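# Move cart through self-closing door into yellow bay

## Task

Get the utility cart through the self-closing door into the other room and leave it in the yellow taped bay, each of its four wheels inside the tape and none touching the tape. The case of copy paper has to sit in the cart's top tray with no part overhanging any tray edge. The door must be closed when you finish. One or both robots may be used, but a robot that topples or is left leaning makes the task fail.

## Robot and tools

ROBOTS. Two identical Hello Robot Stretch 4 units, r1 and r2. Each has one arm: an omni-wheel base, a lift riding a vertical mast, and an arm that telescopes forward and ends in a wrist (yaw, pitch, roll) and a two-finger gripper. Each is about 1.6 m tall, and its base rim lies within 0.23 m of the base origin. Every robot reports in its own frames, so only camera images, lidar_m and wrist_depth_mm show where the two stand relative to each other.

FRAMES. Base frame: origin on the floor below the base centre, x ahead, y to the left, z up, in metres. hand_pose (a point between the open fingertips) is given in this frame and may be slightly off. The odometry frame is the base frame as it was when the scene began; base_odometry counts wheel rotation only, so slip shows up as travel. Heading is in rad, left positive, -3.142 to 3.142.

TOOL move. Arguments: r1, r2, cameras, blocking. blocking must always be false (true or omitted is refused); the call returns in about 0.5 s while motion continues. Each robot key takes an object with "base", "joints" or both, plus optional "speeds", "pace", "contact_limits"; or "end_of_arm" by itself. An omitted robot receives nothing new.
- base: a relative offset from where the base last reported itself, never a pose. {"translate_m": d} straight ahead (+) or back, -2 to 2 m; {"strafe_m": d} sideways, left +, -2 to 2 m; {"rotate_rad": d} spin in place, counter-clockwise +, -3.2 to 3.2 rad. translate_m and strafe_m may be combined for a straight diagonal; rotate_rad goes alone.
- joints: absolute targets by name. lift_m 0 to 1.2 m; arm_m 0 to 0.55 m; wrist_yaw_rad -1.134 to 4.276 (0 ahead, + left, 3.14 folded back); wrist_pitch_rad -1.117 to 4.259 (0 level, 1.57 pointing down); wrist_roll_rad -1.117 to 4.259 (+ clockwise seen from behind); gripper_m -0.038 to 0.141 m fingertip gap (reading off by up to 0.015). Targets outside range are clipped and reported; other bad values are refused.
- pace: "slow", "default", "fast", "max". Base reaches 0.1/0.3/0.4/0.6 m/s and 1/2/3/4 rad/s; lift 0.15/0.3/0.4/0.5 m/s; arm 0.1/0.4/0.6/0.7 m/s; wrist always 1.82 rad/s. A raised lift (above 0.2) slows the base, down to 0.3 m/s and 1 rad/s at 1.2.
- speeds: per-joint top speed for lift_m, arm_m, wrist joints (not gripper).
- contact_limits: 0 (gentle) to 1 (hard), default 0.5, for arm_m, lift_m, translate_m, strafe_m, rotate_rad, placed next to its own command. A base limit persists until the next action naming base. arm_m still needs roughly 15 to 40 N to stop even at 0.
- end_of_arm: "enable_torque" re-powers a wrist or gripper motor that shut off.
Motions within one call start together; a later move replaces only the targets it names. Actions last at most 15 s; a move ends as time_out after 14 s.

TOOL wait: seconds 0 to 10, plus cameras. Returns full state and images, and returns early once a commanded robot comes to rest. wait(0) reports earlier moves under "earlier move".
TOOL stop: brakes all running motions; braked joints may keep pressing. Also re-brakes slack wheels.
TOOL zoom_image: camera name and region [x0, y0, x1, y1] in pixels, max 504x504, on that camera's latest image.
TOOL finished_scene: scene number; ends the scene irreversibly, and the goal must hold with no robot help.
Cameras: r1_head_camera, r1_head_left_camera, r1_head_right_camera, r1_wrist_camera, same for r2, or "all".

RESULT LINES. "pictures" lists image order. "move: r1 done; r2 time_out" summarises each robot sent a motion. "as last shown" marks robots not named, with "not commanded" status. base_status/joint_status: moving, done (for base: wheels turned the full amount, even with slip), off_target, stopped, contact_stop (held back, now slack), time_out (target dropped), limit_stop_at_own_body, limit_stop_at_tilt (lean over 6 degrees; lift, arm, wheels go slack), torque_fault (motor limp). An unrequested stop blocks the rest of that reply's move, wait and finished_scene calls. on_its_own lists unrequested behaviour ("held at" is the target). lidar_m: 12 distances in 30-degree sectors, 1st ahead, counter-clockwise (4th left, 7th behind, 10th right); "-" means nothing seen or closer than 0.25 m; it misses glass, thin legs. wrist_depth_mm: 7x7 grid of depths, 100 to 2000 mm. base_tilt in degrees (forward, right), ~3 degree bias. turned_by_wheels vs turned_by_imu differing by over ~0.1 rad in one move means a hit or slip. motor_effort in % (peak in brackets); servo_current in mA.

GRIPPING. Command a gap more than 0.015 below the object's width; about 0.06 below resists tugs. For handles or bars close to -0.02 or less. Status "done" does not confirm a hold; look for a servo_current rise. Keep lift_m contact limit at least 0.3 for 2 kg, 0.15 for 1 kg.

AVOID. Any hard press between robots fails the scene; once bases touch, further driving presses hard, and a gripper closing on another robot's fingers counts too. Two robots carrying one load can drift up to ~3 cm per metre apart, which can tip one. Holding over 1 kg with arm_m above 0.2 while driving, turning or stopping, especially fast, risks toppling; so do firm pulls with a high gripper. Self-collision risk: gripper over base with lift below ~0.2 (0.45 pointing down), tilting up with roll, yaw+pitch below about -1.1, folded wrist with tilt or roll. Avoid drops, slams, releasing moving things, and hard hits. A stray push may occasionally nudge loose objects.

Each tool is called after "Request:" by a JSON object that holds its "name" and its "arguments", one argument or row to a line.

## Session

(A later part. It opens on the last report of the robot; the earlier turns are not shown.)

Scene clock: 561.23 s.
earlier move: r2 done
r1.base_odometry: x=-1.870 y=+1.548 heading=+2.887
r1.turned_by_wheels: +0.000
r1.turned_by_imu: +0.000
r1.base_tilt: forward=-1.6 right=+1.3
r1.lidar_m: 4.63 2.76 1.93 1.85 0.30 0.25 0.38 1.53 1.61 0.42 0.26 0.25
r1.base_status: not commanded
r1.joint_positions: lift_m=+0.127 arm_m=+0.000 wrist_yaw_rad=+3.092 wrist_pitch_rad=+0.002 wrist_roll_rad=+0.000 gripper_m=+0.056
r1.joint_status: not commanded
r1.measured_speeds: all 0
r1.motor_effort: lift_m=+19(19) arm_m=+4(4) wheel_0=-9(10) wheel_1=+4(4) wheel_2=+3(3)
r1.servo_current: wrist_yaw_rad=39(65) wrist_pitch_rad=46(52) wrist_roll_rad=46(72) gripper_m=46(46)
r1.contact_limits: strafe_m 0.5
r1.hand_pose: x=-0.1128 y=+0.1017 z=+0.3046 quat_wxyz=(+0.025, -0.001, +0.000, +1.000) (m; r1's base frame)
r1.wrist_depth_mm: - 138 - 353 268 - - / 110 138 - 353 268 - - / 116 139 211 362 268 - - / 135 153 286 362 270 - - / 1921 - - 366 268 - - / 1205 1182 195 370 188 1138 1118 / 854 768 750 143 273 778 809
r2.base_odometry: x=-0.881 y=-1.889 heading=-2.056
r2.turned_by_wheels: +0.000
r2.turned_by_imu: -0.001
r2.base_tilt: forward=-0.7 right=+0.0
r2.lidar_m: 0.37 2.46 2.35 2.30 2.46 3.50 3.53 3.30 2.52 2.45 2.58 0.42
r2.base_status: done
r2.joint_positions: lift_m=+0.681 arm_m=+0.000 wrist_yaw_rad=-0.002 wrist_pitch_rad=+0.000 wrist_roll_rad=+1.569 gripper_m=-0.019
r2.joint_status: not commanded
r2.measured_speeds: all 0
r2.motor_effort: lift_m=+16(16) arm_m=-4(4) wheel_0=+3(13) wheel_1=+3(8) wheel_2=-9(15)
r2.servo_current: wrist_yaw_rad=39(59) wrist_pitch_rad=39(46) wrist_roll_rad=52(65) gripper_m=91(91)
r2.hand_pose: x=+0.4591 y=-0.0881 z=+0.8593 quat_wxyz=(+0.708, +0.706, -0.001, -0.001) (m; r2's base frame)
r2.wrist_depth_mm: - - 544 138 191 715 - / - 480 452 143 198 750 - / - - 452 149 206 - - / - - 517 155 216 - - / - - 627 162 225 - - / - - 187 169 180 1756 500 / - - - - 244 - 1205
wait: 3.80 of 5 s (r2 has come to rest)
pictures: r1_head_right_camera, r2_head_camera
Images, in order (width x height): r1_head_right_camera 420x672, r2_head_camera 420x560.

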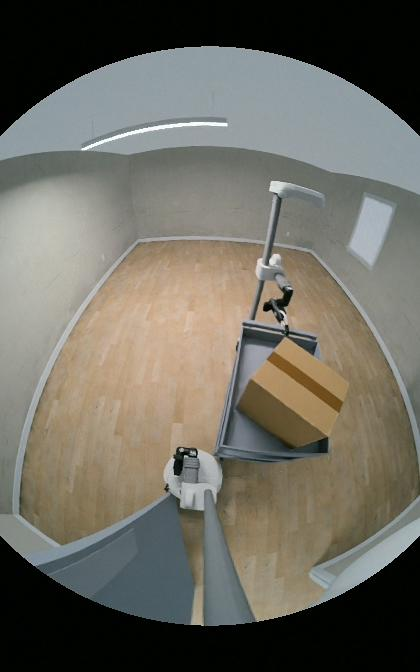

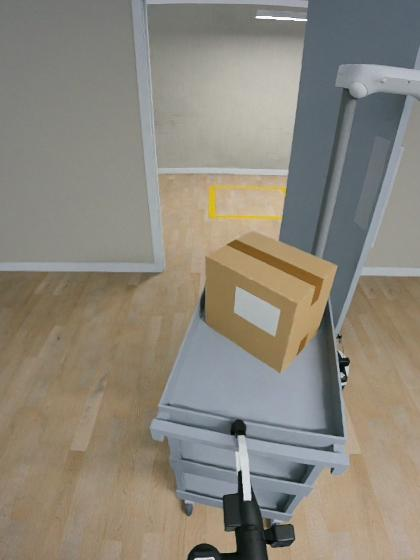

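Request:
{"name": "move", "arguments": {
  "blocking": false,
  "r2": {"base":{"translate_m":-0.1,"strafe_m":-0.04},"pace":"slow"},
  "cameras": []
}}

Request:
{"name": "wait", "arguments": {
  "seconds": 3,
  "cameras": []
}}

Request:
{"name": "move", "arguments": {
  "blocking": false,
  "r2": {"base":{"strafe_m":-0.12},"pace":"slow"},
  "cameras": []
}}

Request:
{"name": "wait", "arguments": {
  "seconds": 3,
  "cameras": ["r2_head_camera","r1_head_right_camera"]
}}

Scene clock: 568.70 s.
move: r2 moving
r1: as last shown
r1.base_tilt: forward=-1.6 right=+1.2
r1.lidar_m: 4.63 2.75 1.94 1.86 0.31 0.25 0.38 1.54 1.63 0.45 0.25 0.25
r1.servo_current: wrist_yaw_rad=52(52) wrist_pitch_rad=33(52) wrist_roll_rad=46(59) gripper_m=46(46)
r1.contact_limits: strafe_m 0.5
r1.wrist_depth_mm: - 138 - 353 268 - - / 110 138 - 355 268 - - / 116 138 212 362 270 - - / 136 154 286 364 270 - - / 1983 - - 366 270 - - / 1182 1205 193 370 187 1182 1118 / 842 750 741 143 273 778 809
r2.base_odometry: x=-0.880 y=-1.877 heading=-2.056
r2.turned_by_wheels: +0.000
r2.turned_by_imu: +0.000
r2.base_tilt: forward=-0.7 right=+0.1
r2.lidar_m: 0.41 2.48 2.36 2.29 2.46 3.50 3.50 3.30 2.50 2.41 2.57 0.40
r2.base_status: translate_m moving; strafe_m moving
r2.joint_positions: lift_m=+0.681 arm_m=+0.000 wrist_yaw_rad=-0.002 wrist_pitch_rad=+0.000 wrist_roll_rad=+1.569 gripper_m=-0.019
r2.joint_status: not commanded
r2.measured_speeds: translate_m=-0.048 strafe_m=-0.019 rotate_rad=-0.002 lift_m=+0.000 arm_m=+0.000 wrist_yaw_rad=+0.000 wrist_pitch_rad=+0.000 wrist_roll_rad=+0.000
r2.motor_effort: lift_m=+16(16) arm_m=-3(4) wheel_0=-7(9) wheel_1=-7(9) wheel_2=+10(10)
r2.servo_current: wrist_yaw_rad=39(59) wrist_pitch_rad=39(46) wrist_roll_rad=33(52) gripper_m=85(91)
r2.hand_pose: x=+0.4591 y=-0.0881 z=+0.8593 quat_wxyz=(+0.708, +0.706, -0.001, -0.001) (m; r2's base frame)
r2.wrist_depth_mm: - - 530 137 191 691 - / - 473 449 143 199 750 - / - - 452 149 207 - - / - - 521 155 216 - - / - - 627 163 225 - - / - - 188 169 179 1661 517 / - - - - 247 - 1229
pictures: none
No camera images: "cameras" was empty.

Scene clock: 570.50 s.
earlier move: r2 done
r1.base_odometry: x=-1.870 y=+1.548 heading=+2.887
r1.turned_by_wheels: +0.000
r1.turned_by_imu: +0.000
r1.base_tilt: forward=-1.6 right=+1.3
r1.lidar_m: 0.71 2.72 1.95 1.86 0.32 0.25 0.35 1.51 1.60 2.87 0.30 0.25
r1.base_status: not commanded
r1.joint_positions: lift_m=+0.127 arm_m=+0.000 wrist_yaw_rad=+3.092 wrist_pitch_rad=+0.002 wrist_roll_rad=+0.000 gripper_m=+0.056
r1.joint_status: not commanded
r1.measured_speeds: all 0
r1.motor_effort: lift_m=+19(19) arm_m=+4(4) wheel_0=-9(10) wheel_1=+4(4) wheel_2=+3(3)
r1.servo_current: wrist_yaw_rad=33(65) wrist_pitch_rad=39(52) wrist_roll_rad=52(65) gripper_m=39(46)
r1.contact_limits: strafe_m 0.5
r1.hand_pose: x=-0.1128 y=+0.1017 z=+0.3046 quat_wxyz=(+0.025, -0.001, +0.000, +1.000) (m; r1's base frame)
r1.wrist_depth_mm: - 138 - 351 268 - - / 110 138 - 355 268 - - / 116 139 212 362 268 - - / 135 153 285 362 270 - - / 1983 - - 368 270 - - / 1205 1205 193 368 188 1138 1118 / 866 759 750 143 273 768 820
r2.base_odometry: x=-0.870 y=-1.783 heading=-2.056
r2.turned_by_wheels: +0.000
r2.turned_by_imu: +0.000
r2.base_tilt: forward=-0.6 right=+0.1
r2.lidar_m: 0.40 0.44 2.39 2.33 2.51 3.46 3.41 3.23 2.47 2.40 2.56 0.40
r2.base_status: done
r2.joint_positions: lift_m=+0.681 arm_m=+0.000 wrist_yaw_rad=+0.002 wrist_pitch_rad=+0.000 wrist_roll_rad=+1.569 gripper_m=-0.019
r2.joint_status: not commanded
r2.measured_speeds: all 0
r2.motor_effort: lift_m=+16(16) arm_m=-4(4) wheel_0=-4(9) wheel_1=-4(9) wheel_2=+8(14)
r2.servo_current: wrist_yaw_rad=59(59) wrist_pitch_rad=39(46) wrist_roll_rad=52(59) gripper_m=85(91)
r2.hand_pose: x=+0.4595 y=-0.0869 z=+0.8593 quat_wxyz=(+0.708, +0.706, +0.001, +0.001) (m; r2's base frame)
r2.wrist_depth_mm: - - - 148 203 - - / - 1060 512 153 210 - - / - - 442 156 215 - - / - - 504 161 221 820 - / - - 580 167 228 - - / - - 188 171 180 1708 - / - - - - 240 - 484
wait: 1.80 of 3 s (r2 has come to rest)
pictures: none
No camera images: "cameras" was empty.

Scene clock: 571.00 s.
move: r2 moving
r1: as last shown
r1.lidar_m: 0.67 2.72 1.97 1.85 0.31 0.25 0.38 1.52 1.63 2.86 0.31 0.25
r1.motor_effort: lift_m=+19(19) arm_m=+4(4) wheel_0=-10(10) wheel_1=+3(4) wheel_2=+3(3)
r1.servo_current: wrist_yaw_rad=59(72) wrist_pitch_rad=39(46) wrist_roll_rad=59(59) gripper_m=39(46)
r1.contact_limits: strafe_m 0.5
r1.wrist_depth_mm: - 138 - 353 268 - - / 110 138 - 357 268 - - / 116 139 211 359 270 - - / 136 153 286 364 270 - - / 1983 - - 368 270 - - / 1205 1182 194 370 187 1138 1098 / 854 759 750 143 273 768 820
r2.base_odometry: x=-0.882 y=-1.776 heading=-2.056
r2.turned_by_wheels: +0.000
r2.turned_by_imu: +0.001
r2.base_tilt: forward=-0.7 right=+0.1
r2.lidar_m: 0.40 0.45 2.41 2.36 2.51 3.47 3.42 3.23 2.44 2.39 2.55 0.42
r2.base_status: strafe_m moving
r2.joint_positions: lift_m=+0.681 arm_m=+0.000 wrist_yaw_rad=+0.002 wrist_pitch_rad=+0.000 wrist_roll_rad=+1.569 gripper_m=-0.019
r2.joint_status: not commanded
r2.measured_speeds: translate_m=-0.001 strafe_m=-0.056 rotate_rad=+0.004 lift_m=+0.000 arm_m=+0.000 wrist_yaw_rad=+0.000 wrist_pitch_rad=+0.000 wrist_roll_rad=+0.000
r2.motor_effort: lift_m=+16(16) arm_m=-4(4) wheel_0=+11(11) wheel_1=-7(9) wheel_2=+0(7)
r2.servo_current: wrist_yaw_rad=52(52) wrist_pitch_rad=46(46) wrist_roll_rad=52(65) gripper_m=85(91)
r2.hand_pose: x=+0.4595 y=-0.0869 z=+0.8593 quat_wxyz=(+0.708, +0.706, +0.001, +0.001) (m; r2's base frame)
r2.wrist_depth_mm: - - - 149 204 - - / - 1060 525 153 209 - - / - 466 452 156 214 - - / - - 504 161 222 809 - / - - 585 167 227 - - / - - 188 171 178 1808 - / - - - - 240 - 492
pictures: none
No camera images: "cameras" was empty.

Scene clock: 572.83 s.
earlier move: r2 done
r1.base_odometry: x=-1.870 y=+1.548 heading=+2.887
r1.turned_by_wheels: +0.000
r1.turned_by_imu: +0.000
r1.base_tilt: forward=-1.6 right=+1.3
r1.lidar_m: 0.45 2.72 1.94 1.86 0.33 0.25 0.38 1.54 1.62 2.88 0.25 0.25
r1.base_status: not commanded
r1.joint_positions: lift_m=+0.127 arm_m=+0.000 wrist_yaw_rad=+3.092 wrist_pitch_rad=+0.002 wrist_roll_rad=+0.000 gripper_m=+0.056
r1.joint_status: not commanded
r1.measured_speeds: all 0
r1.motor_effort: lift_m=+19(19) arm_m=+4(4) wheel_0=-9(10) wheel_1=+4(4) wheel_2=+3(3)
r1.servo_current: wrist_yaw_rad=59(72) wrist_pitch_rad=39(52) wrist_roll_rad=52(65) gripper_m=39(46)
r1.contact_limits: strafe_m 0.5
r1.hand_pose: x=-0.1128 y=+0.1017 z=+0.3046 quat_wxyz=(+0.025, -0.001, +0.000, +1.000) (m; r1's base frame)
r1.wrist_depth_mm: - 138 - 353 268 - - / 109 138 - 359 267 - - / 116 139 212 362 268 - - / 135 153 286 364 270 - - / 1921 - - 368 271 - - / 1205 1205 193 368 187 1160 1118 / 854 750 759 143 273 768 809
r2.base_odometry: x=-0.976 y=-1.727 heading=-2.056
r2.turned_by_wheels: +0.000
r2.turned_by_imu: +0.000
r2.base_tilt: forward=-0.7 right=+0.1
r2.lidar_m: 0.38 0.39 2.50 2.47 2.62 3.47 3.41 3.07 2.35 2.28 2.42 0.42
r2.base_status: done
r2.joint_positions: lift_m=+0.681 arm_m=+0.000 wrist_yaw_rad=+0.002 wrist_pitch_rad=+0.000 wrist_roll_rad=+1.569 gripper_m=-0.019
r2.joint_status: not commanded
r2.measured_speeds: all 0
r2.motor_effort: lift_m=+16(16) arm_m=-4(4) wheel_0=+6(14) wheel_1=-2(9) wheel_2=+0(7)
r2.servo_current: wrist_yaw_rad=46(65) wrist_pitch_rad=39(46) wrist_roll_rad=39(65) gripper_m=78(91)
r2.hand_pose: x=+0.4595 y=-0.0869 z=+0.8593 quat_wxyz=(+0.708, +0.706, +0.001, +0.001) (m; r2's base frame)
r2.wrist_depth_mm: - - 1160 171 229 831 778 / - 1060 1060 171 229 866 - / - - 521 170 229 820 - / - - 473 171 230 820 - / - - 521 172 230 820 - / - - 190 172 180 - - / - - - - 231 - -
wait: 1.83 of 3 s (r2 has come to rest)
pictures: r1_head_right_camera, r2_head_camera
Images, in order (width x height): r1_head_right_camera 420x672, r2_head_camera 420x560.

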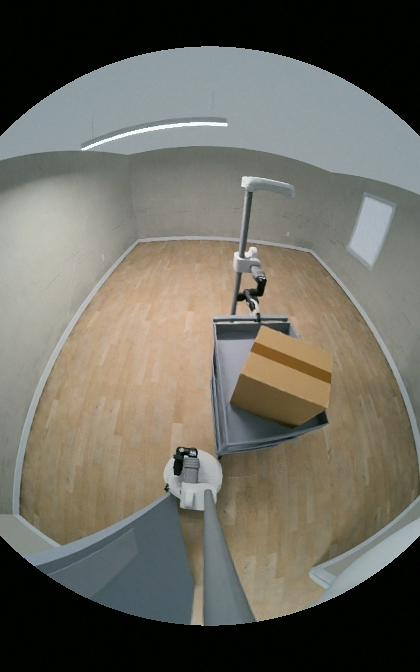

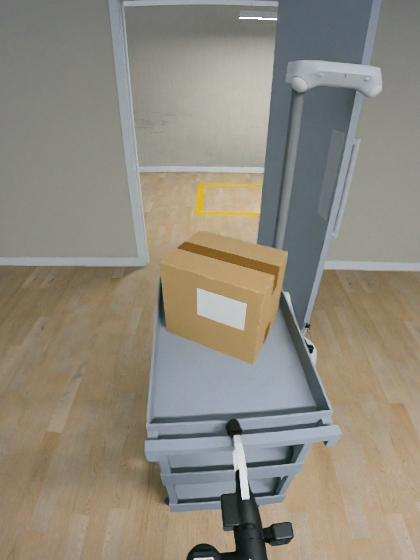

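Request:
{"name": "move", "arguments": {
  "blocking": false,
  "r2": {"base":{"translate_m":-0.25,"strafe_m":0.03}},
  "cameras": []
}}

Request:
{"name": "wait", "arguments": {
  "seconds": 3,
  "cameras": []
}}

Request:
{"name": "move", "arguments": {
  "blocking": false,
  "r2": {"base":{"strafe_m":-0.13},"pace":"slow"},
  "cameras": []
}}

Request:
{"name": "wait", "arguments": {
  "seconds": 3,
  "cameras": ["r2_head_camera","r1_head_right_camera"]
}}

Scene clock: 580.23 s.
move: r2 moving
r1: as last shown
r1.lidar_m: 0.45 2.72 1.94 1.86 0.30 0.25 0.39 1.51 1.62 2.87 0.28 0.25
r1.servo_current: wrist_yaw_rad=65(65) wrist_pitch_rad=39(46) wrist_roll_rad=33(65) gripper_m=39(52)
r1.contact_limits: strafe_m 0.5
r1.wrist_depth_mm: - 138 - 355 267 - - / 110 138 - 357 270 - - / 116 139 212 364 270 - - / 135 153 285 362 270 - - / - - - 366 271 - - / 1205 1229 194 370 187 1138 1118 / 842 750 759 143 273 759 809
r2.base_odometry: x=-0.958 y=-1.701 heading=-2.056
r2.turned_by_wheels: +0.000
r2.turned_by_imu: +0.001
r2.base_tilt: forward=-0.7 right=+0.1
r2.lidar_m: 0.39 0.42 2.53 2.46 2.62 3.45 3.40 3.11 2.36 2.29 2.41 0.44
r2.base_status: translate_m moving; strafe_m moving
r2.joint_positions: lift_m=+0.681 arm_m=+0.000 wrist_yaw_rad=+0.002 wrist_pitch_rad=+0.000 wrist_roll_rad=+1.569 gripper_m=-0.019
r2.joint_status: not commanded
r2.measured_speeds: translate_m=-0.121 strafe_m=+0.014 rotate_rad=+0.002 lift_m=+0.000 arm_m=+0.000 wrist_yaw_rad=+0.000 wrist_pitch_rad=+0.000 wrist_roll_rad=+0.000
r2.motor_effort: lift_m=+16(16) arm_m=-4(4) wheel_0=-9(13) wheel_1=-8(8) wheel_2=+16(16)
r2.servo_current: wrist_yaw_rad=52(59) wrist_pitch_rad=33(46) wrist_roll_rad=46(52) gripper_m=85(85)
r2.hand_pose: x=+0.4595 y=-0.0869 z=+0.8593 quat_wxyz=(+0.708, +0.706, +0.001, +0.001) (m; r2's base frame)
r2.wrist_depth_mm: - - 1205 172 232 904 809 / - 1078 - 173 231 904 - / - - 521 173 231 820 - / - - 477 173 231 820 - / - - 525 173 231 831 - / - - 189 172 180 - - / - - - - 231 - -
pictures: none
No camera images: "cameras" was empty.

Scene clock: 582.03 s.
earlier move: r2 done
r1.base_odometry: x=-1.870 y=+1.548 heading=+2.887
r1.turned_by_wheels: +0.000
r1.turned_by_imu: +0.000
r1.base_tilt: forward=-1.6 right=+1.3
r1.lidar_m: 0.45 2.70 1.95 1.86 0.31 0.25 0.38 1.51 1.61 2.86 0.64 0.42
r1.base_status: not commanded
r1.joint_positions: lift_m=+0.127 arm_m=+0.000 wrist_yaw_rad=+3.092 wrist_pitch_rad=+0.002 wrist_roll_rad=+0.000 gripper_m=+0.056
r1.joint_status: not commanded
r1.measured_speeds: all 0
r1.motor_effort: lift_m=+19(19) arm_m=+4(4) wheel_0=-9(10) wheel_1=+4(4) wheel_2=+3(3)
r1.servo_current: wrist_yaw_rad=59(72) wrist_pitch_rad=39(52) wrist_roll_rad=46(65) gripper_m=39(52)
r1.contact_limits: strafe_m 0.5
r1.hand_pose: x=-0.1128 y=+0.1017 z=+0.3046 quat_wxyz=(+0.025, -0.001, +0.000, +1.000) (m; r1's base frame)
r1.wrist_depth_mm: - 138 - 355 270 - - / 110 138 - 357 267 - - / 116 139 212 359 268 - - / 135 153 286 364 270 - - / 1921 - - 370 270 - - / 1205 1205 194 373 187 1182 1118 / 866 750 750 143 273 768 809
r2.base_odometry: x=-0.833 y=-1.520 heading=-2.056
r2.turned_by_wheels: -0.001
r2.turned_by_imu: -0.001
r2.base_tilt: forward=-0.7 right=+0.0
r2.lidar_m: 0.38 0.42 2.50 2.44 2.61 3.24 3.16 3.10 2.36 2.29 2.45 0.44
r2.base_status: done
r2.joint_positions: lift_m=+0.681 arm_m=+0.000 wrist_yaw_rad=-0.002 wrist_pitch_rad=+0.000 wrist_roll_rad=+1.569 gripper_m=-0.019
r2.joint_status: not commanded
r2.measured_speeds: all 0
r2.motor_effort: lift_m=+16(16) arm_m=-4(4) wheel_0=-6(15) wheel_1=-4(9) wheel_2=+1(17)
r2.servo_current: wrist_yaw_rad=52(59) wrist_pitch_rad=46(46) wrist_roll_rad=46(65) gripper_m=91(91)
r2.hand_pose: x=+0.4591 y=-0.0880 z=+0.8593 quat_wxyz=(+0.708, +0.706, -0.001, -0.001) (m; r2's base frame)
r2.wrist_depth_mm: - - - 168 227 1138 1098 / - 1336 1430 169 228 1060 - / - - 504 170 229 831 - / - - 477 170 229 831 - / - - 521 171 229 809 - / - - 187 171 179 - - / - - - - 231 - 508
wait: 1.80 of 3 s (r2 has come to rest)
pictures: none
No camera images: "cameras" was empty.

Scene clock: 582.53 s.
move: r2 moving
r1: as last shown
r1.lidar_m: 0.46 2.74 1.95 1.86 0.28 0.25 0.40 1.54 1.64 2.88 0.61 0.42
r1.motor_effort: lift_m=+19(19) arm_m=+4(4) wheel_0=-8(10) wheel_1=+4(4) wheel_2=+3(3)
r1.servo_current: wrist_yaw_rad=39(72) wrist_pitch_rad=39(52) wrist_roll_rad=59(59) gripper_m=46(46)
r1.contact_limits: strafe_m 0.5
r1.wrist_depth_mm: - 138 - 351 267 - - / 110 138 - 357 270 - - / 116 139 212 362 270 - - / 135 154 287 364 270 - - / 1983 - - 366 268 - - / 1160 1205 193 370 187 1138 1118 / 854 759 750 143 273 778 809
r2.base_odometry: x=-0.845 y=-1.513 heading=-2.056
r2.turned_by_wheels: +0.000
r2.turned_by_imu: +0.000
r2.base_tilt: forward=-0.7 right=+0.1
r2.lidar_m: 0.40 0.41 2.51 2.46 2.59 3.22 3.17 3.08 2.35 2.28 2.43 0.42
r2.base_status: strafe_m moving
r2.joint_positions: lift_m=+0.681 arm_m=+0.000 wrist_yaw_rad=+0.000 wrist_pitch_rad=+0.000 wrist_roll_rad=+1.569 gripper_m=-0.019
r2.joint_status: not commanded
r2.measured_speeds: translate_m=+0.001 strafe_m=-0.056 rotate_rad=-0.003 lift_m=+0.000 arm_m=+0.000 wrist_yaw_rad=+0.031 wrist_pitch_rad=+0.000 wrist_roll_rad=+0.000
r2.motor_effort: lift_m=+16(16) arm_m=-4(4) wheel_0=+7(10) wheel_1=-7(9) wheel_2=+0(1)
r2.servo_current: wrist_yaw_rad=52(52) wrist_pitch_rad=46(46) wrist_roll_rad=52(59) gripper_m=85(91)
r2.hand_pose: x=+0.4593 y=-0.0875 z=+0.8593 quat_wxyz=(+0.708, +0.706, +0.000, +0.000) (m; r2's base frame)
r2.wrist_depth_mm: - - - 166 223 1078 1060 / - 1336 634 167 226 750 - / - - 488 168 227 820 - / - - 480 168 227 820 - / - - 530 169 229 820 - / - - 187 171 180 - - / - - - - 231 - 500
pictures: none
No camera images: "cameras" was empty.

Scene clock: 584.47 s.
earlier move: r2 done
r1.base_odometry: x=-1.870 y=+1.548 heading=+2.887
r1.turned_by_wheels: +0.000
r1.turned_by_imu: +0.000
r1.base_tilt: forward=-1.6 right=+1.2
r1.lidar_m: 0.46 2.76 1.97 1.85 0.30 0.25 0.39 1.52 1.62 2.87 0.70 0.40
r1.base_status: not commanded
r1.joint_positions: lift_m=+0.127 arm_m=+0.000 wrist_yaw_rad=+3.092 wrist_pitch_rad=+0.002 wrist_roll_rad=+0.000 gripper_m=+0.056
r1.joint_status: not commanded
r1.measured_speeds: all 0
r1.motor_effort: lift_m=+19(19) arm_m=+4(4) wheel_0=-9(10) wheel_1=+4(4) wheel_2=+3(3)
r1.servo_current: wrist_yaw_rad=52(72) wrist_pitch_rad=46(52) wrist_roll_rad=52(59) gripper_m=46(46)
r1.contact_limits: strafe_m 0.5
r1.hand_pose: x=-0.1128 y=+0.1017 z=+0.3046 quat_wxyz=(+0.025, -0.001, +0.000, +1.000) (m; r1's base frame)
r1.wrist_depth_mm: - 138 - 353 270 - - / 109 138 - 357 268 - - / 116 139 212 359 270 - - / 135 154 287 364 268 - - / 1983 - - 364 270 - - / 1182 1205 194 370 187 1160 1118 / 831 759 750 143 273 768 809
r2.base_odometry: x=-0.947 y=-1.459 heading=-2.056
r2.turned_by_wheels: +0.000
r2.turned_by_imu: +0.001
r2.base_tilt: forward=-0.7 right=+0.0
r2.lidar_m: 0.36 0.35 2.63 2.59 2.73 3.22 3.16 2.92 2.24 2.17 2.29 0.42
r2.base_status: done
r2.joint_positions: lift_m=+0.681 arm_m=+0.000 wrist_yaw_rad=+0.004 wrist_pitch_rad=+0.000 wrist_roll_rad=+1.569 gripper_m=-0.019
r2.joint_status: not commanded
r2.measured_speeds: all 0
r2.motor_effort: lift_m=+16(16) arm_m=-4(4) wheel_0=+7(18) wheel_1=-1(9) wheel_2=+0(2)
r2.servo_current: wrist_yaw_rad=59(59) wrist_pitch_rad=39(46) wrist_roll_rad=46(59) gripper_m=85(91)
r2.hand_pose: x=+0.4597 y=-0.0862 z=+0.8593 quat_wxyz=(+0.708, +0.706, +0.002, +0.001) (m; r2's base frame)
r2.wrist_depth_mm: - - - 195 256 1808 1138 / - - 1397 189 250 1098 564 / - - 1308 185 244 831 - / - - 473 180 236 831 - / - - 488 176 233 820 - / - - 189 172 180 - - / - - 559 - 224 - -
wait: 1.93 of 3 s (r2 has come to rest)
pictures: r1_head_right_camera, r2_head_camera
Images, in order (width x height): r1_head_right_camera 420x672, r2_head_camera 420x560.

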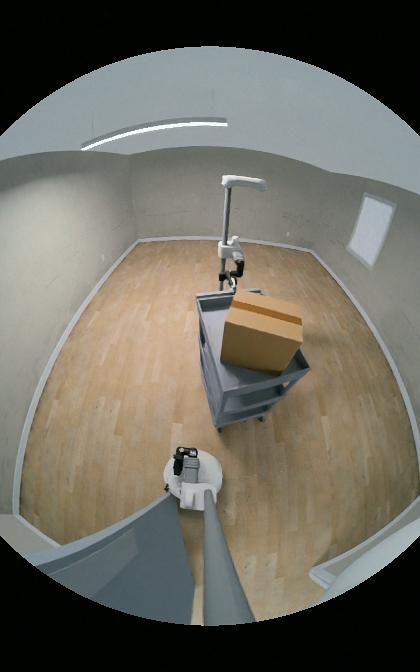

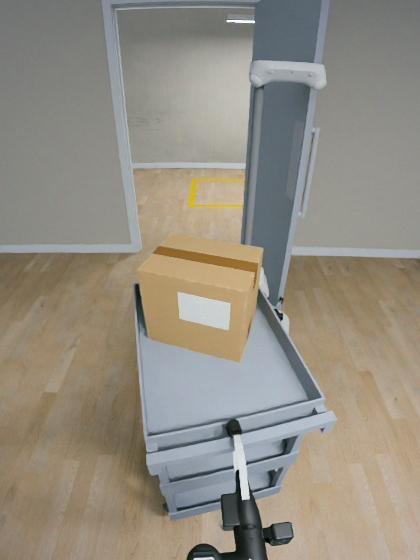

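Request:
{"name": "move", "arguments": {
  "blocking": false,
  "r2": {"base":{"translate_m":0.3,"strafe_m":0.08},"pace":"slow"},
  "cameras": []
}}

Request:
{"name": "wait", "arguments": {
  "seconds": 5,
  "cameras": ["r2_head_camera","r1_head_right_camera"]
}}

Scene clock: 590.73 s.
move: r2 moving
r1: as last shown
r1.base_tilt: forward=-1.6 right=+1.3
r1.lidar_m: 0.46 2.75 1.97 1.86 0.32 0.25 0.38 1.53 1.62 2.87 0.67 0.36
r1.servo_current: wrist_yaw_rad=46(59) wrist_pitch_rad=39(46) wrist_roll_rad=26(59) gripper_m=39(46)
r1.contact_limits: strafe_m 0.5
r1.wrist_depth_mm: - 138 - 355 268 - - / 110 138 - 353 270 - - / 116 139 211 362 270 - - / 136 153 285 364 268 - - / 1921 - - 366 271 - - / 1205 1205 194 370 187 1160 1118 / 842 750 768 143 272 778 820
r2.base_odometry: x=-0.950 y=-1.471 heading=-2.056
r2.turned_by_wheels: +0.000
r2.turned_by_imu: +0.001
r2.base_tilt: forward=-0.7 right=+0.1
r2.lidar_m: 0.34 0.39 2.64 2.57 2.69 3.25 3.18 2.91 2.21 2.17 2.32 0.46
r2.base_status: translate_m moving; strafe_m moving
r2.joint_positions: lift_m=+0.681 arm_m=+0.000 wrist_yaw_rad=+0.001 wrist_pitch_rad=+0.000 wrist_roll_rad=+1.569 gripper_m=-0.019
r2.joint_status: not commanded
r2.measured_speeds: translate_m=+0.050 strafe_m=+0.012 rotate_rad=+0.000 lift_m=+0.000 arm_m=+0.000 wrist_yaw_rad=-0.014 wrist_pitch_rad=+0.000 wrist_roll_rad=+0.000
r2.motor_effort: lift_m=+16(16) arm_m=-4(4) wheel_0=+4(11) wheel_1=+8(8) wheel_2=-13(13)
r2.servo_current: wrist_yaw_rad=46(59) wrist_pitch_rad=39(46) wrist_roll_rad=59(59) gripper_m=78(91)
r2.hand_pose: x=+0.4594 y=-0.0870 z=+0.8593 quat_wxyz=(+0.708, +0.706, +0.001, +0.000) (m; r2's base frame)
r2.wrist_depth_mm: - - - 198 260 1808 1205 / - - - 191 252 1078 1025 / - 1397 1308 185 245 809 - / - - 480 180 238 842 - / - - 488 177 233 820 - / - - 188 171 180 - - / - - 554 - 223 - -
pictures: none
No camera images: "cameras" was empty.

Scene clock: 594.60 s.
earlier move: r2 done
r1.base_odometry: x=-1.870 y=+1.548 heading=+2.887
r1.turned_by_wheels: +0.000
r1.turned_by_imu: +0.000
r1.base_tilt: forward=-1.6 right=+1.3
r1.lidar_m: 0.46 2.74 1.94 1.86 0.28 0.25 0.38 1.53 1.62 2.86 0.25 0.25
r1.base_status: not commanded
r1.joint_positions: lift_m=+0.127 arm_m=+0.000 wrist_yaw_rad=+3.092 wrist_pitch_rad=+0.002 wrist_roll_rad=+0.000 gripper_m=+0.056
r1.joint_status: not commanded
r1.measured_speeds: all 0
r1.motor_effort: lift_m=+19(19) arm_m=+4(4) wheel_0=-9(10) wheel_1=+4(4) wheel_2=+3(3)
r1.servo_current: wrist_yaw_rad=59(72) wrist_pitch_rad=46(52) wrist_roll_rad=39(65) gripper_m=52(52)
r1.contact_limits: strafe_m 0.5
r1.hand_pose: x=-0.1128 y=+0.1017 z=+0.3046 quat_wxyz=(+0.025, -0.001, +0.000, +1.000) (m; r1's base frame)
r1.wrist_depth_mm: - 138 - 353 270 - - / 110 139 - 355 268 - - / 117 139 212 359 270 - - / 136 153 286 362 270 - - / 1921 - - 366 271 - - / 1229 1205 193 373 187 1138 1118 / 854 768 759 143 274 778 820
r2.base_odometry: x=-1.017 y=-1.761 heading=-2.056
r2.turned_by_wheels: +0.000
r2.turned_by_imu: +0.000
r2.base_tilt: forward=-0.7 right=+0.1
r2.lidar_m: 0.37 0.40 2.57 2.48 2.64 3.53 3.47 3.08 2.33 2.28 2.38 0.41
r2.base_status: done
r2.joint_positions: lift_m=+0.681 arm_m=+0.000 wrist_yaw_rad=-0.003 wrist_pitch_rad=+0.000 wrist_roll_rad=+1.569 gripper_m=-0.019
r2.joint_status: not commanded
r2.measured_speeds: all 0
r2.motor_effort: lift_m=+16(16) arm_m=-4(4) wheel_0=+2(11) wheel_1=+4(9) wheel_2=-7(14)
r2.servo_current: wrist_yaw_rad=39(65) wrist_pitch_rad=33(46) wrist_roll_rad=52(65) gripper_m=91(91)
r2.hand_pose: x=+0.4591 y=-0.0882 z=+0.8593 quat_wxyz=(+0.708, +0.706, -0.001, -0.001) (m; r2's base frame)
r2.wrist_depth_mm: - - - 187 248 991 759 / - - - 183 245 842 569 / - - 654 181 241 809 - / - - 469 178 236 820 - / - - 500 174 231 809 - / - - 187 170 179 - - / - - 580 - 224 - -
wait: 3.87 of 5 s (r2 has come to rest)
pictures: r1_head_right_camera, r2_head_camera
Images, in order (width x height): r1_head_right_camera 420x672, r2_head_camera 420x560.

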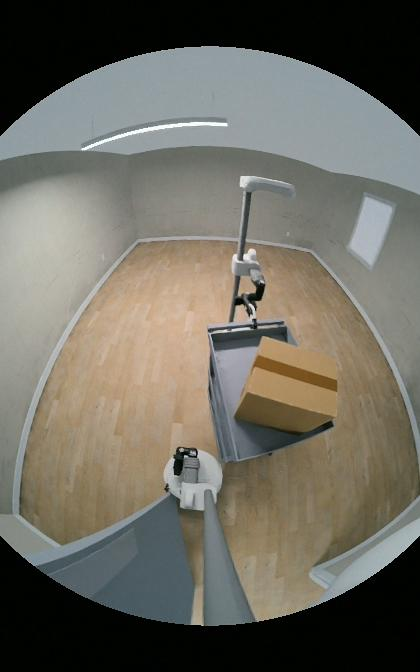

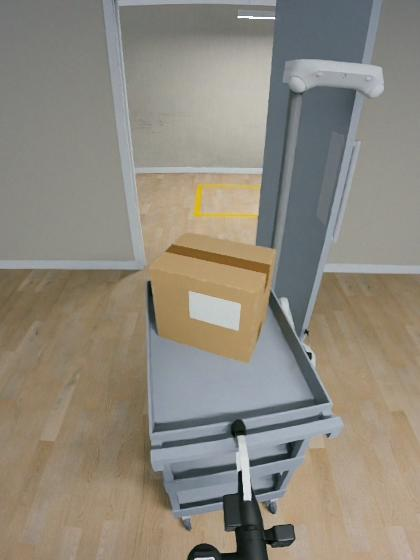

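Request:
{"name": "move", "arguments": {
  "blocking": false,
  "r2": {"base":{"translate_m":-0.25,"strafe_m":0.05}},
  "cameras": []
}}

Request:
{"name": "wait", "arguments": {
  "seconds": 3,
  "cameras": []
}}

Request:
{"name": "move", "arguments": {
  "blocking": false,
  "r2": {"base":{"translate_m":-0.4,"strafe_m":0.3}},
  "cameras": []
}}

Request:
{"name": "wait", "arguments": {
  "seconds": 4,
  "cameras": ["r2_head_camera"]
}}

Request:
{"name": "move", "arguments": {
  "blocking": false,
  "r2": {"base":{"strafe_m":-0.22},"pace":"slow"},
  "cameras": []
}}

Request:
{"name": "wait", "arguments": {
  "seconds": 4,
  "cameras": ["r2_head_camera","r1_head_right_camera"]
}}

Scene clock: 609.53 s.
move: r2 moving
r1: as last shown
r1.lidar_m: 0.46 2.72 1.95 1.85 0.31 0.25 0.38 1.53 1.65 2.87 0.25 0.25
r1.servo_current: wrist_yaw_rad=78(78) wrist_pitch_rad=39(46) wrist_roll_rad=59(59) gripper_m=33(46)
r1.contact_limits: strafe_m 0.5
r1.wrist_depth_mm: - 138 - 355 270 - - / 110 138 - 357 268 - - / 116 139 212 362 270 - - / 136 153 289 362 270 - - / 1983 - - 368 270 - - / 1229 1229 194 370 187 1138 1118 / 854 750 750 143 272 759 809
r2.base_odometry: x=-0.997 y=-1.737 heading=-2.056
r2.turned_by_wheels: +0.000
r2.turned_by_imu: +0.000
r2.base_tilt: forward=-0.6 right=+0.1
r2.lidar_m: 0.36 0.41 2.56 2.49 2.61 3.49 3.45 3.06 2.34 2.27 2.40 0.45
r2.base_status: translate_m moving; strafe_m moving
r2.joint_positions: lift_m=+0.681 arm_m=+0.000 wrist_yaw_rad=-0.003 wrist_pitch_rad=+0.000 wrist_roll_rad=+1.569 gripper_m=-0.019
r2.joint_status: not commanded
r2.measured_speeds: translate_m=-0.123 strafe_m=+0.024 rotate_rad=-0.004 lift_m=+0.000 arm_m=+0.000 wrist_yaw_rad=+0.000 wrist_pitch_rad=+0.000 wrist_roll_rad=+0.000
r2.motor_effort: lift_m=+16(16) arm_m=-4(4) wheel_0=-11(14) wheel_1=-7(9) wheel_2=+16(16)
r2.servo_current: wrist_yaw_rad=39(59) wrist_pitch_rad=33(46) wrist_roll_rad=39(59) gripper_m=85(85)
r2.hand_pose: x=+0.4591 y=-0.0882 z=+0.8593 quat_wxyz=(+0.708, +0.706, -0.001, -0.001) (m; r2's base frame)
r2.wrist_depth_mm: - - - 186 247 917 778 / - - - 183 243 891 - / - - 621 180 241 809 - / - - 473 177 236 831 - / - - 504 175 233 820 - / - - 189 172 181 - - / - - 591 - 227 - -
pictures: none
No camera images: "cameras" was empty.

Scene clock: 611.33 s.
earlier move: r2 done
r1.base_odometry: x=-1.870 y=+1.548 heading=+2.887
r1.turned_by_wheels: +0.000
r1.turned_by_imu: +0.000
r1.base_tilt: forward=-1.6 right=+1.3
r1.lidar_m: 0.49 2.72 1.97 1.87 0.31 0.25 0.36 1.53 1.62 2.86 0.56 0.38
r1.base_status: not commanded
r1.joint_positions: lift_m=+0.127 arm_m=+0.000 wrist_yaw_rad=+3.092 wrist_pitch_rad=+0.002 wrist_roll_rad=+0.000 gripper_m=+0.056
r1.joint_status: not commanded
r1.measured_speeds: all 0
r1.motor_effort: lift_m=+19(19) arm_m=+4(4) wheel_0=-9(10) wheel_1=+4(4) wheel_2=+3(3)
r1.servo_current: wrist_yaw_rad=33(78) wrist_pitch_rad=46(52) wrist_roll_rad=46(65) gripper_m=39(52)
r1.contact_limits: strafe_m 0.5
r1.hand_pose: x=-0.1128 y=+0.1017 z=+0.3046 quat_wxyz=(+0.025, -0.001, +0.000, +1.000) (m; r1's base frame)
r1.wrist_depth_mm: - 138 - 353 270 - - / 110 138 - 357 268 - - / 116 139 212 364 268 - - / 135 154 287 364 270 - - / 1921 - - 366 270 - - / 1160 1205 194 368 187 1160 1118 / 842 759 750 143 273 778 809
r2.base_odometry: x=-0.856 y=-1.564 heading=-2.056
r2.turned_by_wheels: +0.000
r2.turned_by_imu: +0.001
r2.base_tilt: forward=-0.7 right=+0.1
r2.lidar_m: 0.40 0.42 2.51 2.46 2.60 3.29 3.23 3.07 2.36 2.27 2.41 0.42
r2.base_status: done
r2.joint_positions: lift_m=+0.681 arm_m=+0.000 wrist_yaw_rad=+0.003 wrist_pitch_rad=+0.000 wrist_roll_rad=+1.569 gripper_m=-0.019
r2.joint_status: not commanded
r2.measured_speeds: all 0
r2.motor_effort: lift_m=+16(16) arm_m=-4(4) wheel_0=+0(15) wheel_1=-4(10) wheel_2=+4(18)
r2.servo_current: wrist_yaw_rad=46(59) wrist_pitch_rad=39(46) wrist_roll_rad=59(59) gripper_m=85(91)
r2.hand_pose: x=+0.4596 y=-0.0866 z=+0.8593 quat_wxyz=(+0.708, +0.706, +0.001, +0.001) (m; r2's base frame)
r2.wrist_depth_mm: - - - 167 224 1025 1008 / - - - 167 227 976 - / - - 496 169 227 809 - / - - 477 169 229 809 - / - - 530 171 229 831 - / - - 188 172 180 - - / - - - - 232 - 504
wait: 1.80 of 3 s (r2 has come to rest)
pictures: none
No camera images: "cameras" was empty.

Scene clock: 611.83 s.
move: r2 moving
r1: as last shown
r1.lidar_m: 0.50 2.72 1.94 1.85 0.29 0.25 0.37 1.52 1.61 2.87 0.62 0.40
r1.servo_current: wrist_yaw_rad=46(72) wrist_pitch_rad=46(46) wrist_roll_rad=46(59) gripper_m=46(46)
r1.contact_limits: strafe_m 0.5
r1.wrist_depth_mm: - 138 - 353 268 - - / 110 138 - 355 267 - - / 116 139 213 362 271 - - / 136 153 286 364 271 - - / 1921 - - 366 270 - - / 1182 1182 193 368 187 1160 1118 / 854 750 759 143 273 768 809
r2.base_odometry: x=-0.825 y=-1.549 heading=-2.056
r2.turned_by_wheels: +0.000
r2.turned_by_imu: +0.000
r2.base_tilt: forward=-0.7 right=+0.1
r2.lidar_m: 0.38 0.46 2.50 2.44 2.55 3.24 3.15 3.15 2.38 2.32 2.48 0.44
r2.base_status: translate_m moving; strafe_m moving
r2.joint_positions: lift_m=+0.681 arm_m=+0.000 wrist_yaw_rad=+0.000 wrist_pitch_rad=+0.000 wrist_roll_rad=+1.569 gripper_m=-0.019
r2.joint_status: not commanded
r2.measured_speeds: translate_m=-0.107 strafe_m=+0.079 rotate_rad=+0.003 lift_m=+0.000 arm_m=+0.000 wrist_yaw_rad=-0.028 wrist_pitch_rad=+0.000 wrist_roll_rad=+0.000
r2.motor_effort: lift_m=+16(16) arm_m=-4(4) wheel_0=-13(14) wheel_1=+4(5) wheel_2=+13(15)
r2.servo_current: wrist_yaw_rad=59(59) wrist_pitch_rad=39(46) wrist_roll_rad=46(52) gripper_m=85(91)
r2.hand_pose: x=+0.4593 y=-0.0873 z=+0.8593 quat_wxyz=(+0.708, +0.706, +0.000, +0.000) (m; r2's base frame)
r2.wrist_depth_mm: - - - 167 226 1060 1025 / - 1255 609 169 227 1025 - / - - 496 170 229 820 - / - - 480 170 229 831 - / - - 530 171 230 831 - / - - 189 172 180 - - / - - - - 232 - 504
pictures: none
No camera images: "cameras" was empty.

Scene clock: 614.40 s.
earlier move: r2 done
r1.base_odometry: x=-1.870 y=+1.548 heading=+2.887
r1.turned_by_wheels: +0.000
r1.turned_by_imu: +0.000
r1.base_tilt: forward=-1.6 right=+1.3
r1.lidar_m: 0.91 2.74 1.96 1.86 0.31 0.25 0.38 1.51 1.65 2.87 2.97 0.89
r1.base_status: not commanded
r1.joint_positions: lift_m=+0.127 arm_m=+0.000 wrist_yaw_rad=+3.092 wrist_pitch_rad=+0.002 wrist_roll_rad=+0.000 gripper_m=+0.056
r1.joint_status: not commanded
r1.measured_speeds: all 0
r1.motor_effort: lift_m=+19(19) arm_m=+4(4) wheel_0=-9(10) wheel_1=+3(4) wheel_2=+3(3)
r1.servo_current: wrist_yaw_rad=39(72) wrist_pitch_rad=52(52) wrist_roll_rad=52(65) gripper_m=39(46)
r1.contact_limits: strafe_m 0.5
r1.hand_pose: x=-0.1128 y=+0.1017 z=+0.3046 quat_wxyz=(+0.025, -0.001, +0.000, +1.000) (m; r1's base frame)
r1.wrist_depth_mm: - 138 - 355 268 - - / 110 138 - 357 268 - - / 116 139 211 362 268 - - / 136 153 286 366 270 - - / 1983 - - 366 268 - - / 1205 1229 194 368 187 1160 1138 / 854 759 759 143 273 768 809
r2.base_odometry: x=-0.404 y=-1.350 heading=-2.056
r2.turned_by_wheels: +0.000
r2.turned_by_imu: -0.001
r2.base_tilt: forward=-0.7 right=+0.1
r2.lidar_m: 0.44 2.93 2.24 2.16 2.28 2.86 2.78 2.95 2.62 2.58 0.42 0.36
r2.base_status: done
r2.joint_positions: lift_m=+0.681 arm_m=+0.000 wrist_yaw_rad=-0.003 wrist_pitch_rad=+0.000 wrist_roll_rad=+1.569 gripper_m=-0.019
r2.joint_status: not commanded
r2.measured_speeds: all 0
r2.motor_effort: lift_m=+16(16) arm_m=-4(4) wheel_0=-1(19) wheel_1=+4(6) wheel_2=+3(15)
r2.servo_current: wrist_yaw_rad=52(59) wrist_pitch_rad=46(46) wrist_roll_rad=46(59) gripper_m=85(91)
r2.hand_pose: x=+0.4590 y=-0.0884 z=+0.8593 quat_wxyz=(+0.708, +0.706, -0.001, -0.001) (m; r2's base frame)
r2.wrist_depth_mm: - 402 399 108 163 - - / - 421 410 119 176 - - / - - 492 126 189 - - / - - 615 138 204 - - / - - - 151 221 1618 517 / - - 186 166 178 1661 1229 / - - - - - - 1229
wait: 2.57 of 4 s (r2 has come to rest)
pictures: r2_head_camera
Images, in order (width x height): r2_head_camera 420x560.

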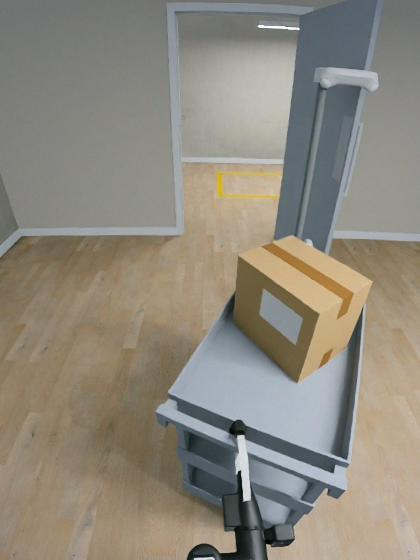

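Scene clock: 614.90 s.
move: r2 moving
r1: as last shown
r1.lidar_m: 0.92 2.73 1.96 1.86 0.28 0.25 0.39 1.52 1.62 2.86 2.97 0.89
r1.motor_effort: lift_m=+19(19) arm_m=+4(4) wheel_0=-9(10) wheel_1=+4(4) wheel_2=+3(3)
r1.servo_current: wrist_yaw_rad=52(59) wrist_pitch_rad=39(52) wrist_roll_rad=39(52) gripper_m=46(46)
r1.contact_limits: strafe_m 0.5
r1.wrist_depth_mm: - 138 - 353 270 - - / 110 138 - 357 270 - - / 116 138 212 359 270 - - / 135 154 286 362 271 - - / 1983 - - 366 270 - - / 1182 1205 193 370 187 1138 1118 / 854 750 759 143 272 768 809
r2.base_odometry: x=-0.416 y=-1.343 heading=-2.055
r2.turned_by_wheels: +0.000
r2.turned_by_imu: +0.001
r2.base_tilt: forward=-0.7 right=+0.0
r2.lidar_m: 0.41 2.95 2.27 2.18 2.31 2.86 2.78 2.95 2.63 2.56 2.72 0.37
r2.base_status: strafe_m moving
r2.joint_positions: lift_m=+0.681 arm_m=+0.000 wrist_yaw_rad=+0.000 wrist_pitch_rad=+0.000 wrist_roll_rad=+1.569 gripper_m=-0.019
r2.joint_status: not commanded
r2.measured_speeds: translate_m=-0.001 strafe_m=-0.056 rotate_rad=+0.004 lift_m=+0.000 arm_m=+0.000 wrist_yaw_rad=+0.018 wrist_pitch_rad=+0.000 wrist_roll_rad=+0.000
r2.motor_effort: lift_m=+16(16) arm_m=-4(4) wheel_0=+10(11) wheel_1=-8(9) wheel_2=+0(2)
r2.servo_current: wrist_yaw_rad=52(59) wrist_pitch_rad=39(46) wrist_roll_rad=46(52) gripper_m=78(85)
r2.hand_pose: x=+0.4593 y=-0.0874 z=+0.8593 quat_wxyz=(+0.708, +0.706, +0.000, +0.000) (m; r2's base frame)
r2.wrist_depth_mm: - 397 394 105 161 - - / - 418 410 117 173 - - / - - 492 124 186 - - / - - 621 134 202 - - / - - - 149 220 1708 517 / - - 186 164 180 1661 1229 / - - - - - 1921 1255
pictures: none
No camera images: "cameras" was empty.

Scene clock: 617.77 s.
earlier move: r2 done
r1.base_odometry: x=-1.870 y=+1.548 heading=+2.887
r1.turned_by_wheels: +0.000
r1.turned_by_imu: +0.000
r1.base_tilt: forward=-1.6 right=+1.3
r1.lidar_m: 0.80 2.73 1.97 1.86 0.28 0.25 0.39 1.53 1.60 2.86 2.95 0.82
r1.base_status: not commanded
r1.joint_positions: lift_m=+0.127 arm_m=+0.000 wrist_yaw_rad=+3.092 wrist_pitch_rad=+0.002 wrist_roll_rad=+0.000 gripper_m=+0.056
r1.joint_status: not commanded
r1.measured_speeds: all 0
r1.motor_effort: lift_m=+19(19) arm_m=+4(4) wheel_0=-9(10) wheel_1=+4(4) wheel_2=+3(3)
r1.servo_current: wrist_yaw_rad=52(72) wrist_pitch_rad=39(52) wrist_roll_rad=59(65) gripper_m=46(46)
r1.contact_limits: strafe_m 0.5
r1.hand_pose: x=-0.1128 y=+0.1017 z=+0.3046 quat_wxyz=(+0.025, -0.001, +0.000, +1.000) (m; r1's base frame)
r1.wrist_depth_mm: - 138 - 353 268 - - / 110 138 - 357 268 - - / 116 139 213 359 270 - - / 135 154 286 362 270 - - / 1921 - - 366 271 - - / 1205 1182 194 368 188 1138 1118 / 842 750 750 143 274 768 809
r2.base_odometry: x=-0.598 y=-1.248 heading=-2.056
r2.turned_by_wheels: +0.000
r2.turned_by_imu: +0.000
r2.base_tilt: forward=-0.7 right=+0.0
r2.lidar_m: 0.40 0.44 2.47 2.39 2.52 2.87 2.79 2.98 2.43 2.32 2.51 0.41
r2.base_status: done
r2.joint_positions: lift_m=+0.681 arm_m=+0.000 wrist_yaw_rad=+0.004 wrist_pitch_rad=+0.000 wrist_roll_rad=+1.569 gripper_m=-0.019
r2.joint_status: not commanded
r2.measured_speeds: all 0
r2.motor_effort: lift_m=+16(16) arm_m=-4(4) wheel_0=+6(18) wheel_1=-4(9) wheel_2=+0(2)
r2.servo_current: wrist_yaw_rad=59(59) wrist_pitch_rad=33(46) wrist_roll_rad=52(59) gripper_m=85(91)
r2.hand_pose: x=+0.4597 y=-0.0862 z=+0.8593 quat_wxyz=(+0.708, +0.706, +0.002, +0.001) (m; r2's base frame)
r2.wrist_depth_mm: - - - 146 200 741 - / - - 500 150 206 768 - / - 466 445 154 211 - - / - - 504 158 218 820 - / - - 585 164 224 - - / - - 189 169 180 1708 - / - - - - 239 - 1255
wait: 2.87 of 4 s (r2 has come to rest)
pictures: r1_head_right_camera, r2_head_camera
Images, in order (width x height): r1_head_right_camera 420x672, r2_head_camera 420x560.

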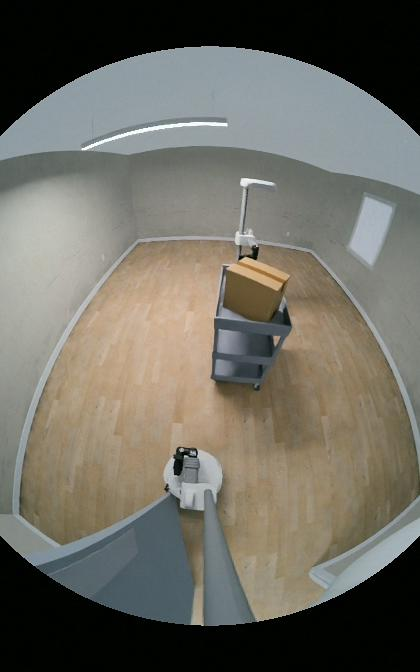

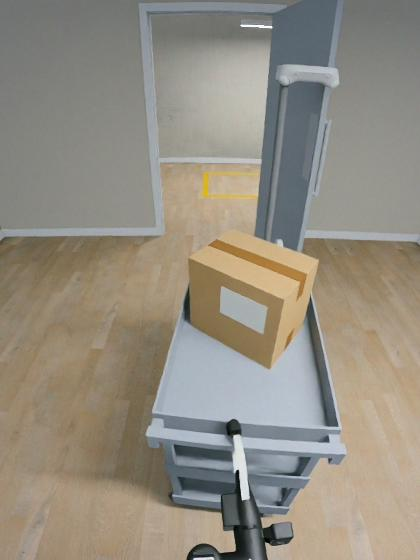

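Request:
{"name": "move", "arguments": {
  "blocking": false,
  "r2": {"base":{"strafe_m":-0.3}},
  "cameras": []
}}

Request:
{"name": "wait", "arguments": {
  "seconds": 3,
  "cameras": ["r2_head_camera"]
}}

Request:
{"name": "move", "arguments": {
  "blocking": false,
  "r2": {"base":{"translate_m":0.35,"strafe_m":0.13},"pace":"slow"},
  "cameras": []
}}

Request:
{"name": "wait", "arguments": {
  "seconds": 5,
  "cameras": ["r2_head_camera","r1_head_right_camera"]
}}

Scene clock: 629.63 s.
move: r2 moving
r1: as last shown
r1.lidar_m: 0.79 2.72 1.95 1.86 0.30 0.25 0.39 1.54 1.62 2.85 2.96 0.79
r1.servo_current: wrist_yaw_rad=65(65) wrist_pitch_rad=46(52) wrist_roll_rad=39(59) gripper_m=39(46)
r1.contact_limits: strafe_m 0.5
r1.wrist_depth_mm: - 138 - 353 270 - - / 110 138 - 359 268 - - / 117 139 211 362 268 - - / 135 153 286 362 268 - - / 1921 - - 368 271 - - / 1205 1205 195 373 187 1138 1138 / 854 759 750 143 273 778 820
r2.base_odometry: x=-0.631 y=-1.231 heading=-2.055
r2.turned_by_wheels: +0.000
r2.turned_by_imu: +0.001
r2.base_tilt: forward=-0.7 right=+0.1
r2.lidar_m: 0.39 0.43 2.49 2.43 2.57 2.87 2.78 2.96 2.39 2.31 2.48 0.42
r2.base_status: strafe_m moving
r2.joint_positions: lift_m=+0.681 arm_m=+0.000 wrist_yaw_rad=+0.004 wrist_pitch_rad=+0.000 wrist_roll_rad=+1.569 gripper_m=-0.019
r2.joint_status: not commanded
r2.measured_speeds: translate_m=+0.000 strafe_m=-0.139 rotate_rad=+0.000 lift_m=+0.000 arm_m=+0.000 wrist_yaw_rad=+0.000 wrist_pitch_rad=+0.000 wrist_roll_rad=+0.000
r2.motor_effort: lift_m=+16(16) arm_m=-4(4) wheel_0=+12(16) wheel_1=-9(10) wheel_2=+0(1)
r2.servo_current: wrist_yaw_rad=65(65) wrist_pitch_rad=39(46) wrist_roll_rad=33(52) gripper_m=91(91)
r2.hand_pose: x=+0.4597 y=-0.0862 z=+0.8593 quat_wxyz=(+0.708, +0.706, +0.002, +0.001) (m; r2's base frame)
r2.wrist_depth_mm: - - - 151 206 1537 - / - 1756 539 154 210 - - / - - 449 157 216 - - / - - 496 161 220 809 - / - - 569 165 226 - - / - - 190 169 180 - - / - - - - 236 - 500
pictures: none
No camera images: "cameras" was empty.

Scene clock: 631.47 s.
earlier move: r2 done
r1.base_odometry: x=-1.870 y=+1.548 heading=+2.887
r1.turned_by_wheels: +0.000
r1.turned_by_imu: +0.000
r1.base_tilt: forward=-1.6 right=+1.2
r1.lidar_m: 0.72 2.71 1.93 1.87 0.31 0.25 0.38 1.53 1.60 2.86 2.95 0.81
r1.base_status: not commanded
r1.joint_positions: lift_m=+0.127 arm_m=+0.000 wrist_yaw_rad=+3.092 wrist_pitch_rad=+0.002 wrist_roll_rad=+0.000 gripper_m=+0.056
r1.joint_status: not commanded
r1.measured_speeds: all 0
r1.motor_effort: lift_m=+19(19) arm_m=+4(4) wheel_0=-9(10) wheel_1=+4(4) wheel_2=+3(4)
r1.servo_current: wrist_yaw_rad=59(65) wrist_pitch_rad=39(52) wrist_roll_rad=59(59) gripper_m=39(52)
r1.contact_limits: strafe_m 0.5
r1.hand_pose: x=-0.1128 y=+0.1017 z=+0.3046 quat_wxyz=(+0.025, -0.001, +0.000, +1.000) (m; r1's base frame)
r1.wrist_depth_mm: - 138 - 353 268 - - / 109 138 - 357 268 - - / 116 139 212 359 270 - - / 135 154 286 364 270 - - / 1921 - - 366 268 - - / 1205 1205 194 370 187 1138 1098 / 854 741 768 143 273 768 809
r2.base_odometry: x=-0.864 y=-1.108 heading=-2.056
r2.turned_by_wheels: +0.000
r2.turned_by_imu: +0.000
r2.base_tilt: forward=-0.7 right=+0.1
r2.lidar_m: 0.36 0.37 2.74 2.68 2.85 2.87 2.80 2.80 2.11 2.04 2.18 0.45
r2.base_status: done
r2.joint_positions: lift_m=+0.681 arm_m=+0.000 wrist_yaw_rad=+0.002 wrist_pitch_rad=+0.000 wrist_roll_rad=+1.569 gripper_m=-0.019
r2.joint_status: not commanded
r2.measured_speeds: all 0
r2.motor_effort: lift_m=+16(16) arm_m=-4(4) wheel_0=+1(16) wheel_1=-2(11) wheel_2=+0(1)
r2.servo_current: wrist_yaw_rad=52(65) wrist_pitch_rad=39(46) wrist_roll_rad=52(59) gripper_m=85(91)
r2.hand_pose: x=+0.4595 y=-0.0867 z=+0.8593 quat_wxyz=(+0.708, +0.706, +0.001, +0.001) (m; r2's base frame)
r2.wrist_depth_mm: - - - 263 264 1756 1182 / - - - 254 256 1756 535 / - - - 189 248 1397 - / - - 492 183 241 842 - / - - 488 179 234 820 - / - - 189 172 181 - - / - - 549 - 223 - -
wait: 1.83 of 3 s (r2 has come to rest)
pictures: r2_head_camera
Images, in order (width x height): r2_head_camera 420x560.

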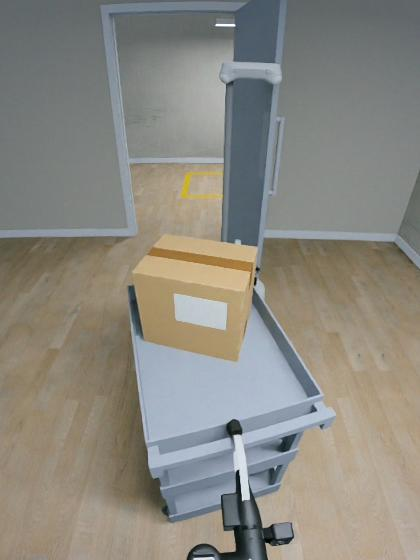

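Scene clock: 631.97 s.
move: r2 moving
r1: as last shown
r1.lidar_m: 0.70 2.71 1.97 1.86 0.29 0.25 0.38 1.52 1.64 2.88 2.93 0.80
r1.motor_effort: lift_m=+19(19) arm_m=+4(4) wheel_0=-10(10) wheel_1=+4(4) wheel_2=+3(3)
r1.servo_current: wrist_yaw_rad=39(59) wrist_pitch_rad=39(52) wrist_roll_rad=39(59) gripper_m=39(52)
r1.contact_limits: strafe_m 0.5
r1.wrist_depth_mm: - 138 - 353 268 - - / 110 138 - 357 267 - - / 116 138 213 362 270 - - / 136 153 285 362 271 - - / 1983 - - 366 270 - - / 1182 1182 195 370 187 1160 1118 / 854 759 750 143 274 768 820
r2.base_odometry: x=-0.865 y=-1.121 heading=-2.056
r2.turned_by_wheels: +0.000
r2.turned_by_imu: +0.000
r2.base_tilt: forward=-0.7 right=+0.1
r2.lidar_m: 0.32 0.38 2.77 2.67 2.84 2.89 2.82 2.79 2.12 2.05 2.18 0.44
r2.base_status: translate_m moving; strafe_m moving
r2.joint_positions: lift_m=+0.681 arm_m=+0.000 wrist_yaw_rad=-0.001 wrist_pitch_rad=+0.000 wrist_roll_rad=+1.569 gripper_m=-0.019
r2.joint_status: not commanded
r2.measured_speeds: translate_m=+0.049 strafe_m=+0.018 rotate_rad=-0.003 lift_m=+0.000 arm_m=+0.000 wrist_yaw_rad=-0.023 wrist_pitch_rad=+0.000 wrist_roll_rad=+0.000
r2.motor_effort: lift_m=+16(16) arm_m=-4(4) wheel_0=+3(6) wheel_1=+8(9) wheel_2=-14(14)
r2.servo_current: wrist_yaw_rad=46(65) wrist_pitch_rad=33(46) wrist_roll_rad=52(59) gripper_m=85(91)
r2.hand_pose: x=+0.4592 y=-0.0878 z=+0.8593 quat_wxyz=(+0.708, +0.706, +0.000, +0.000) (m; r2's base frame)
r2.wrist_depth_mm: - - - 265 267 1808 1138 / - - - 255 258 1756 1229 / - - - 189 249 1366 - / - - 512 183 241 831 - / - - 480 177 233 820 - / - - 186 171 181 - - / - - 535 - 220 - -
pictures: none
No camera images: "cameras" was empty.

Scene clock: 636.43 s.
earlier move: r2 done
r1.base_odometry: x=-1.870 y=+1.548 heading=+2.887
r1.turned_by_wheels: +0.000
r1.turned_by_imu: +0.000
r1.base_tilt: forward=-1.6 right=+1.3
r1.lidar_m: 0.43 0.50 1.95 1.86 0.30 0.25 0.38 1.53 1.64 2.86 2.93 0.45
r1.base_status: not commanded
r1.joint_positions: lift_m=+0.127 arm_m=+0.000 wrist_yaw_rad=+3.092 wrist_pitch_rad=+0.002 wrist_roll_rad=+0.000 gripper_m=+0.056
r1.joint_status: not commanded
r1.measured_speeds: all 0
r1.motor_effort: lift_m=+19(20) arm_m=+4(4) wheel_0=-10(10) wheel_1=+4(4) wheel_2=+3(3)
r1.servo_current: wrist_yaw_rad=46(65) wrist_pitch_rad=46(52) wrist_roll_rad=33(65) gripper_m=39(52)
r1.contact_limits: strafe_m 0.5
r1.hand_pose: x=-0.1128 y=+0.1017 z=+0.3046 quat_wxyz=(+0.025, -0.001, +0.000, +1.000) (m; r1's base frame)
r1.wrist_depth_mm: - 138 - 355 267 - - / 110 138 - 357 270 - - / 116 139 212 362 268 - - / 136 153 289 364 270 - - / 1983 - - 366 271 - - / 1182 1229 193 368 188 1160 1118 / 854 759 759 143 273 759 798
r2.base_odometry: x=-0.912 y=-1.478 heading=-2.056
r2.turned_by_wheels: +0.000
r2.turned_by_imu: +0.000
r2.base_tilt: forward=-0.7 right=+0.1
r2.lidar_m: 0.43 2.81 2.61 2.55 2.69 3.23 3.14 2.98 2.26 2.22 2.33 0.39
r2.base_status: done
r2.joint_positions: lift_m=+0.681 arm_m=+0.000 wrist_yaw_rad=-0.005 wrist_pitch_rad=+0.000 wrist_roll_rad=+1.569 gripper_m=-0.019
r2.joint_status: not commanded
r2.measured_speeds: all 0
r2.motor_effort: lift_m=+16(16) arm_m=+3(4) wheel_0=+2(11) wheel_1=+3(10) wheel_2=-6(16)
r2.servo_current: wrist_yaw_rad=39(65) wrist_pitch_rad=39(46) wrist_roll_rad=59(59) gripper_m=85(91)
r2.hand_pose: x=+0.4589 y=-0.0888 z=+0.8593 quat_wxyz=(+0.708, +0.706, -0.002, -0.002) (m; r2's base frame)
r2.wrist_depth_mm: - - 517 132 186 707 - / - 442 424 139 195 741 - / - 477 459 146 206 - - / - - 539 152 213 - - / - - - 160 225 - - / - - 187 169 181 1708 517 / - - - - 247 - 1205
wait: 4.47 of 5 s (r2 has come to rest)
pictures: r1_head_right_camera, r2_head_camera
Images, in order (width x height): r1_head_right_camera 420x672, r2_head_camera 420x560.

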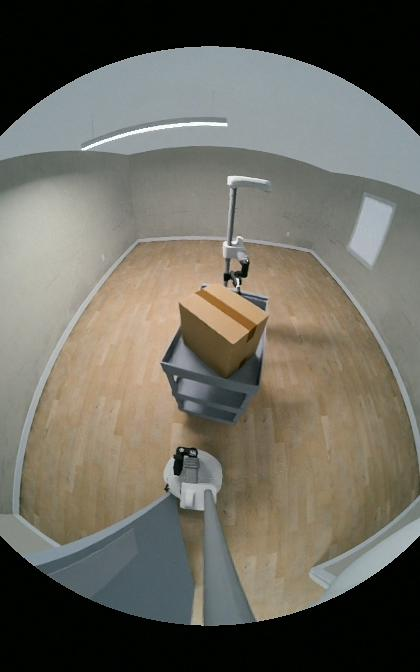

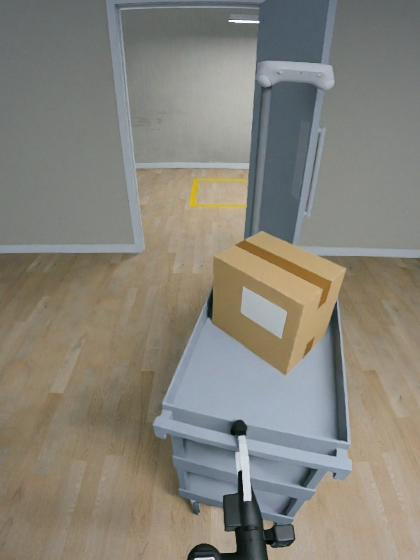

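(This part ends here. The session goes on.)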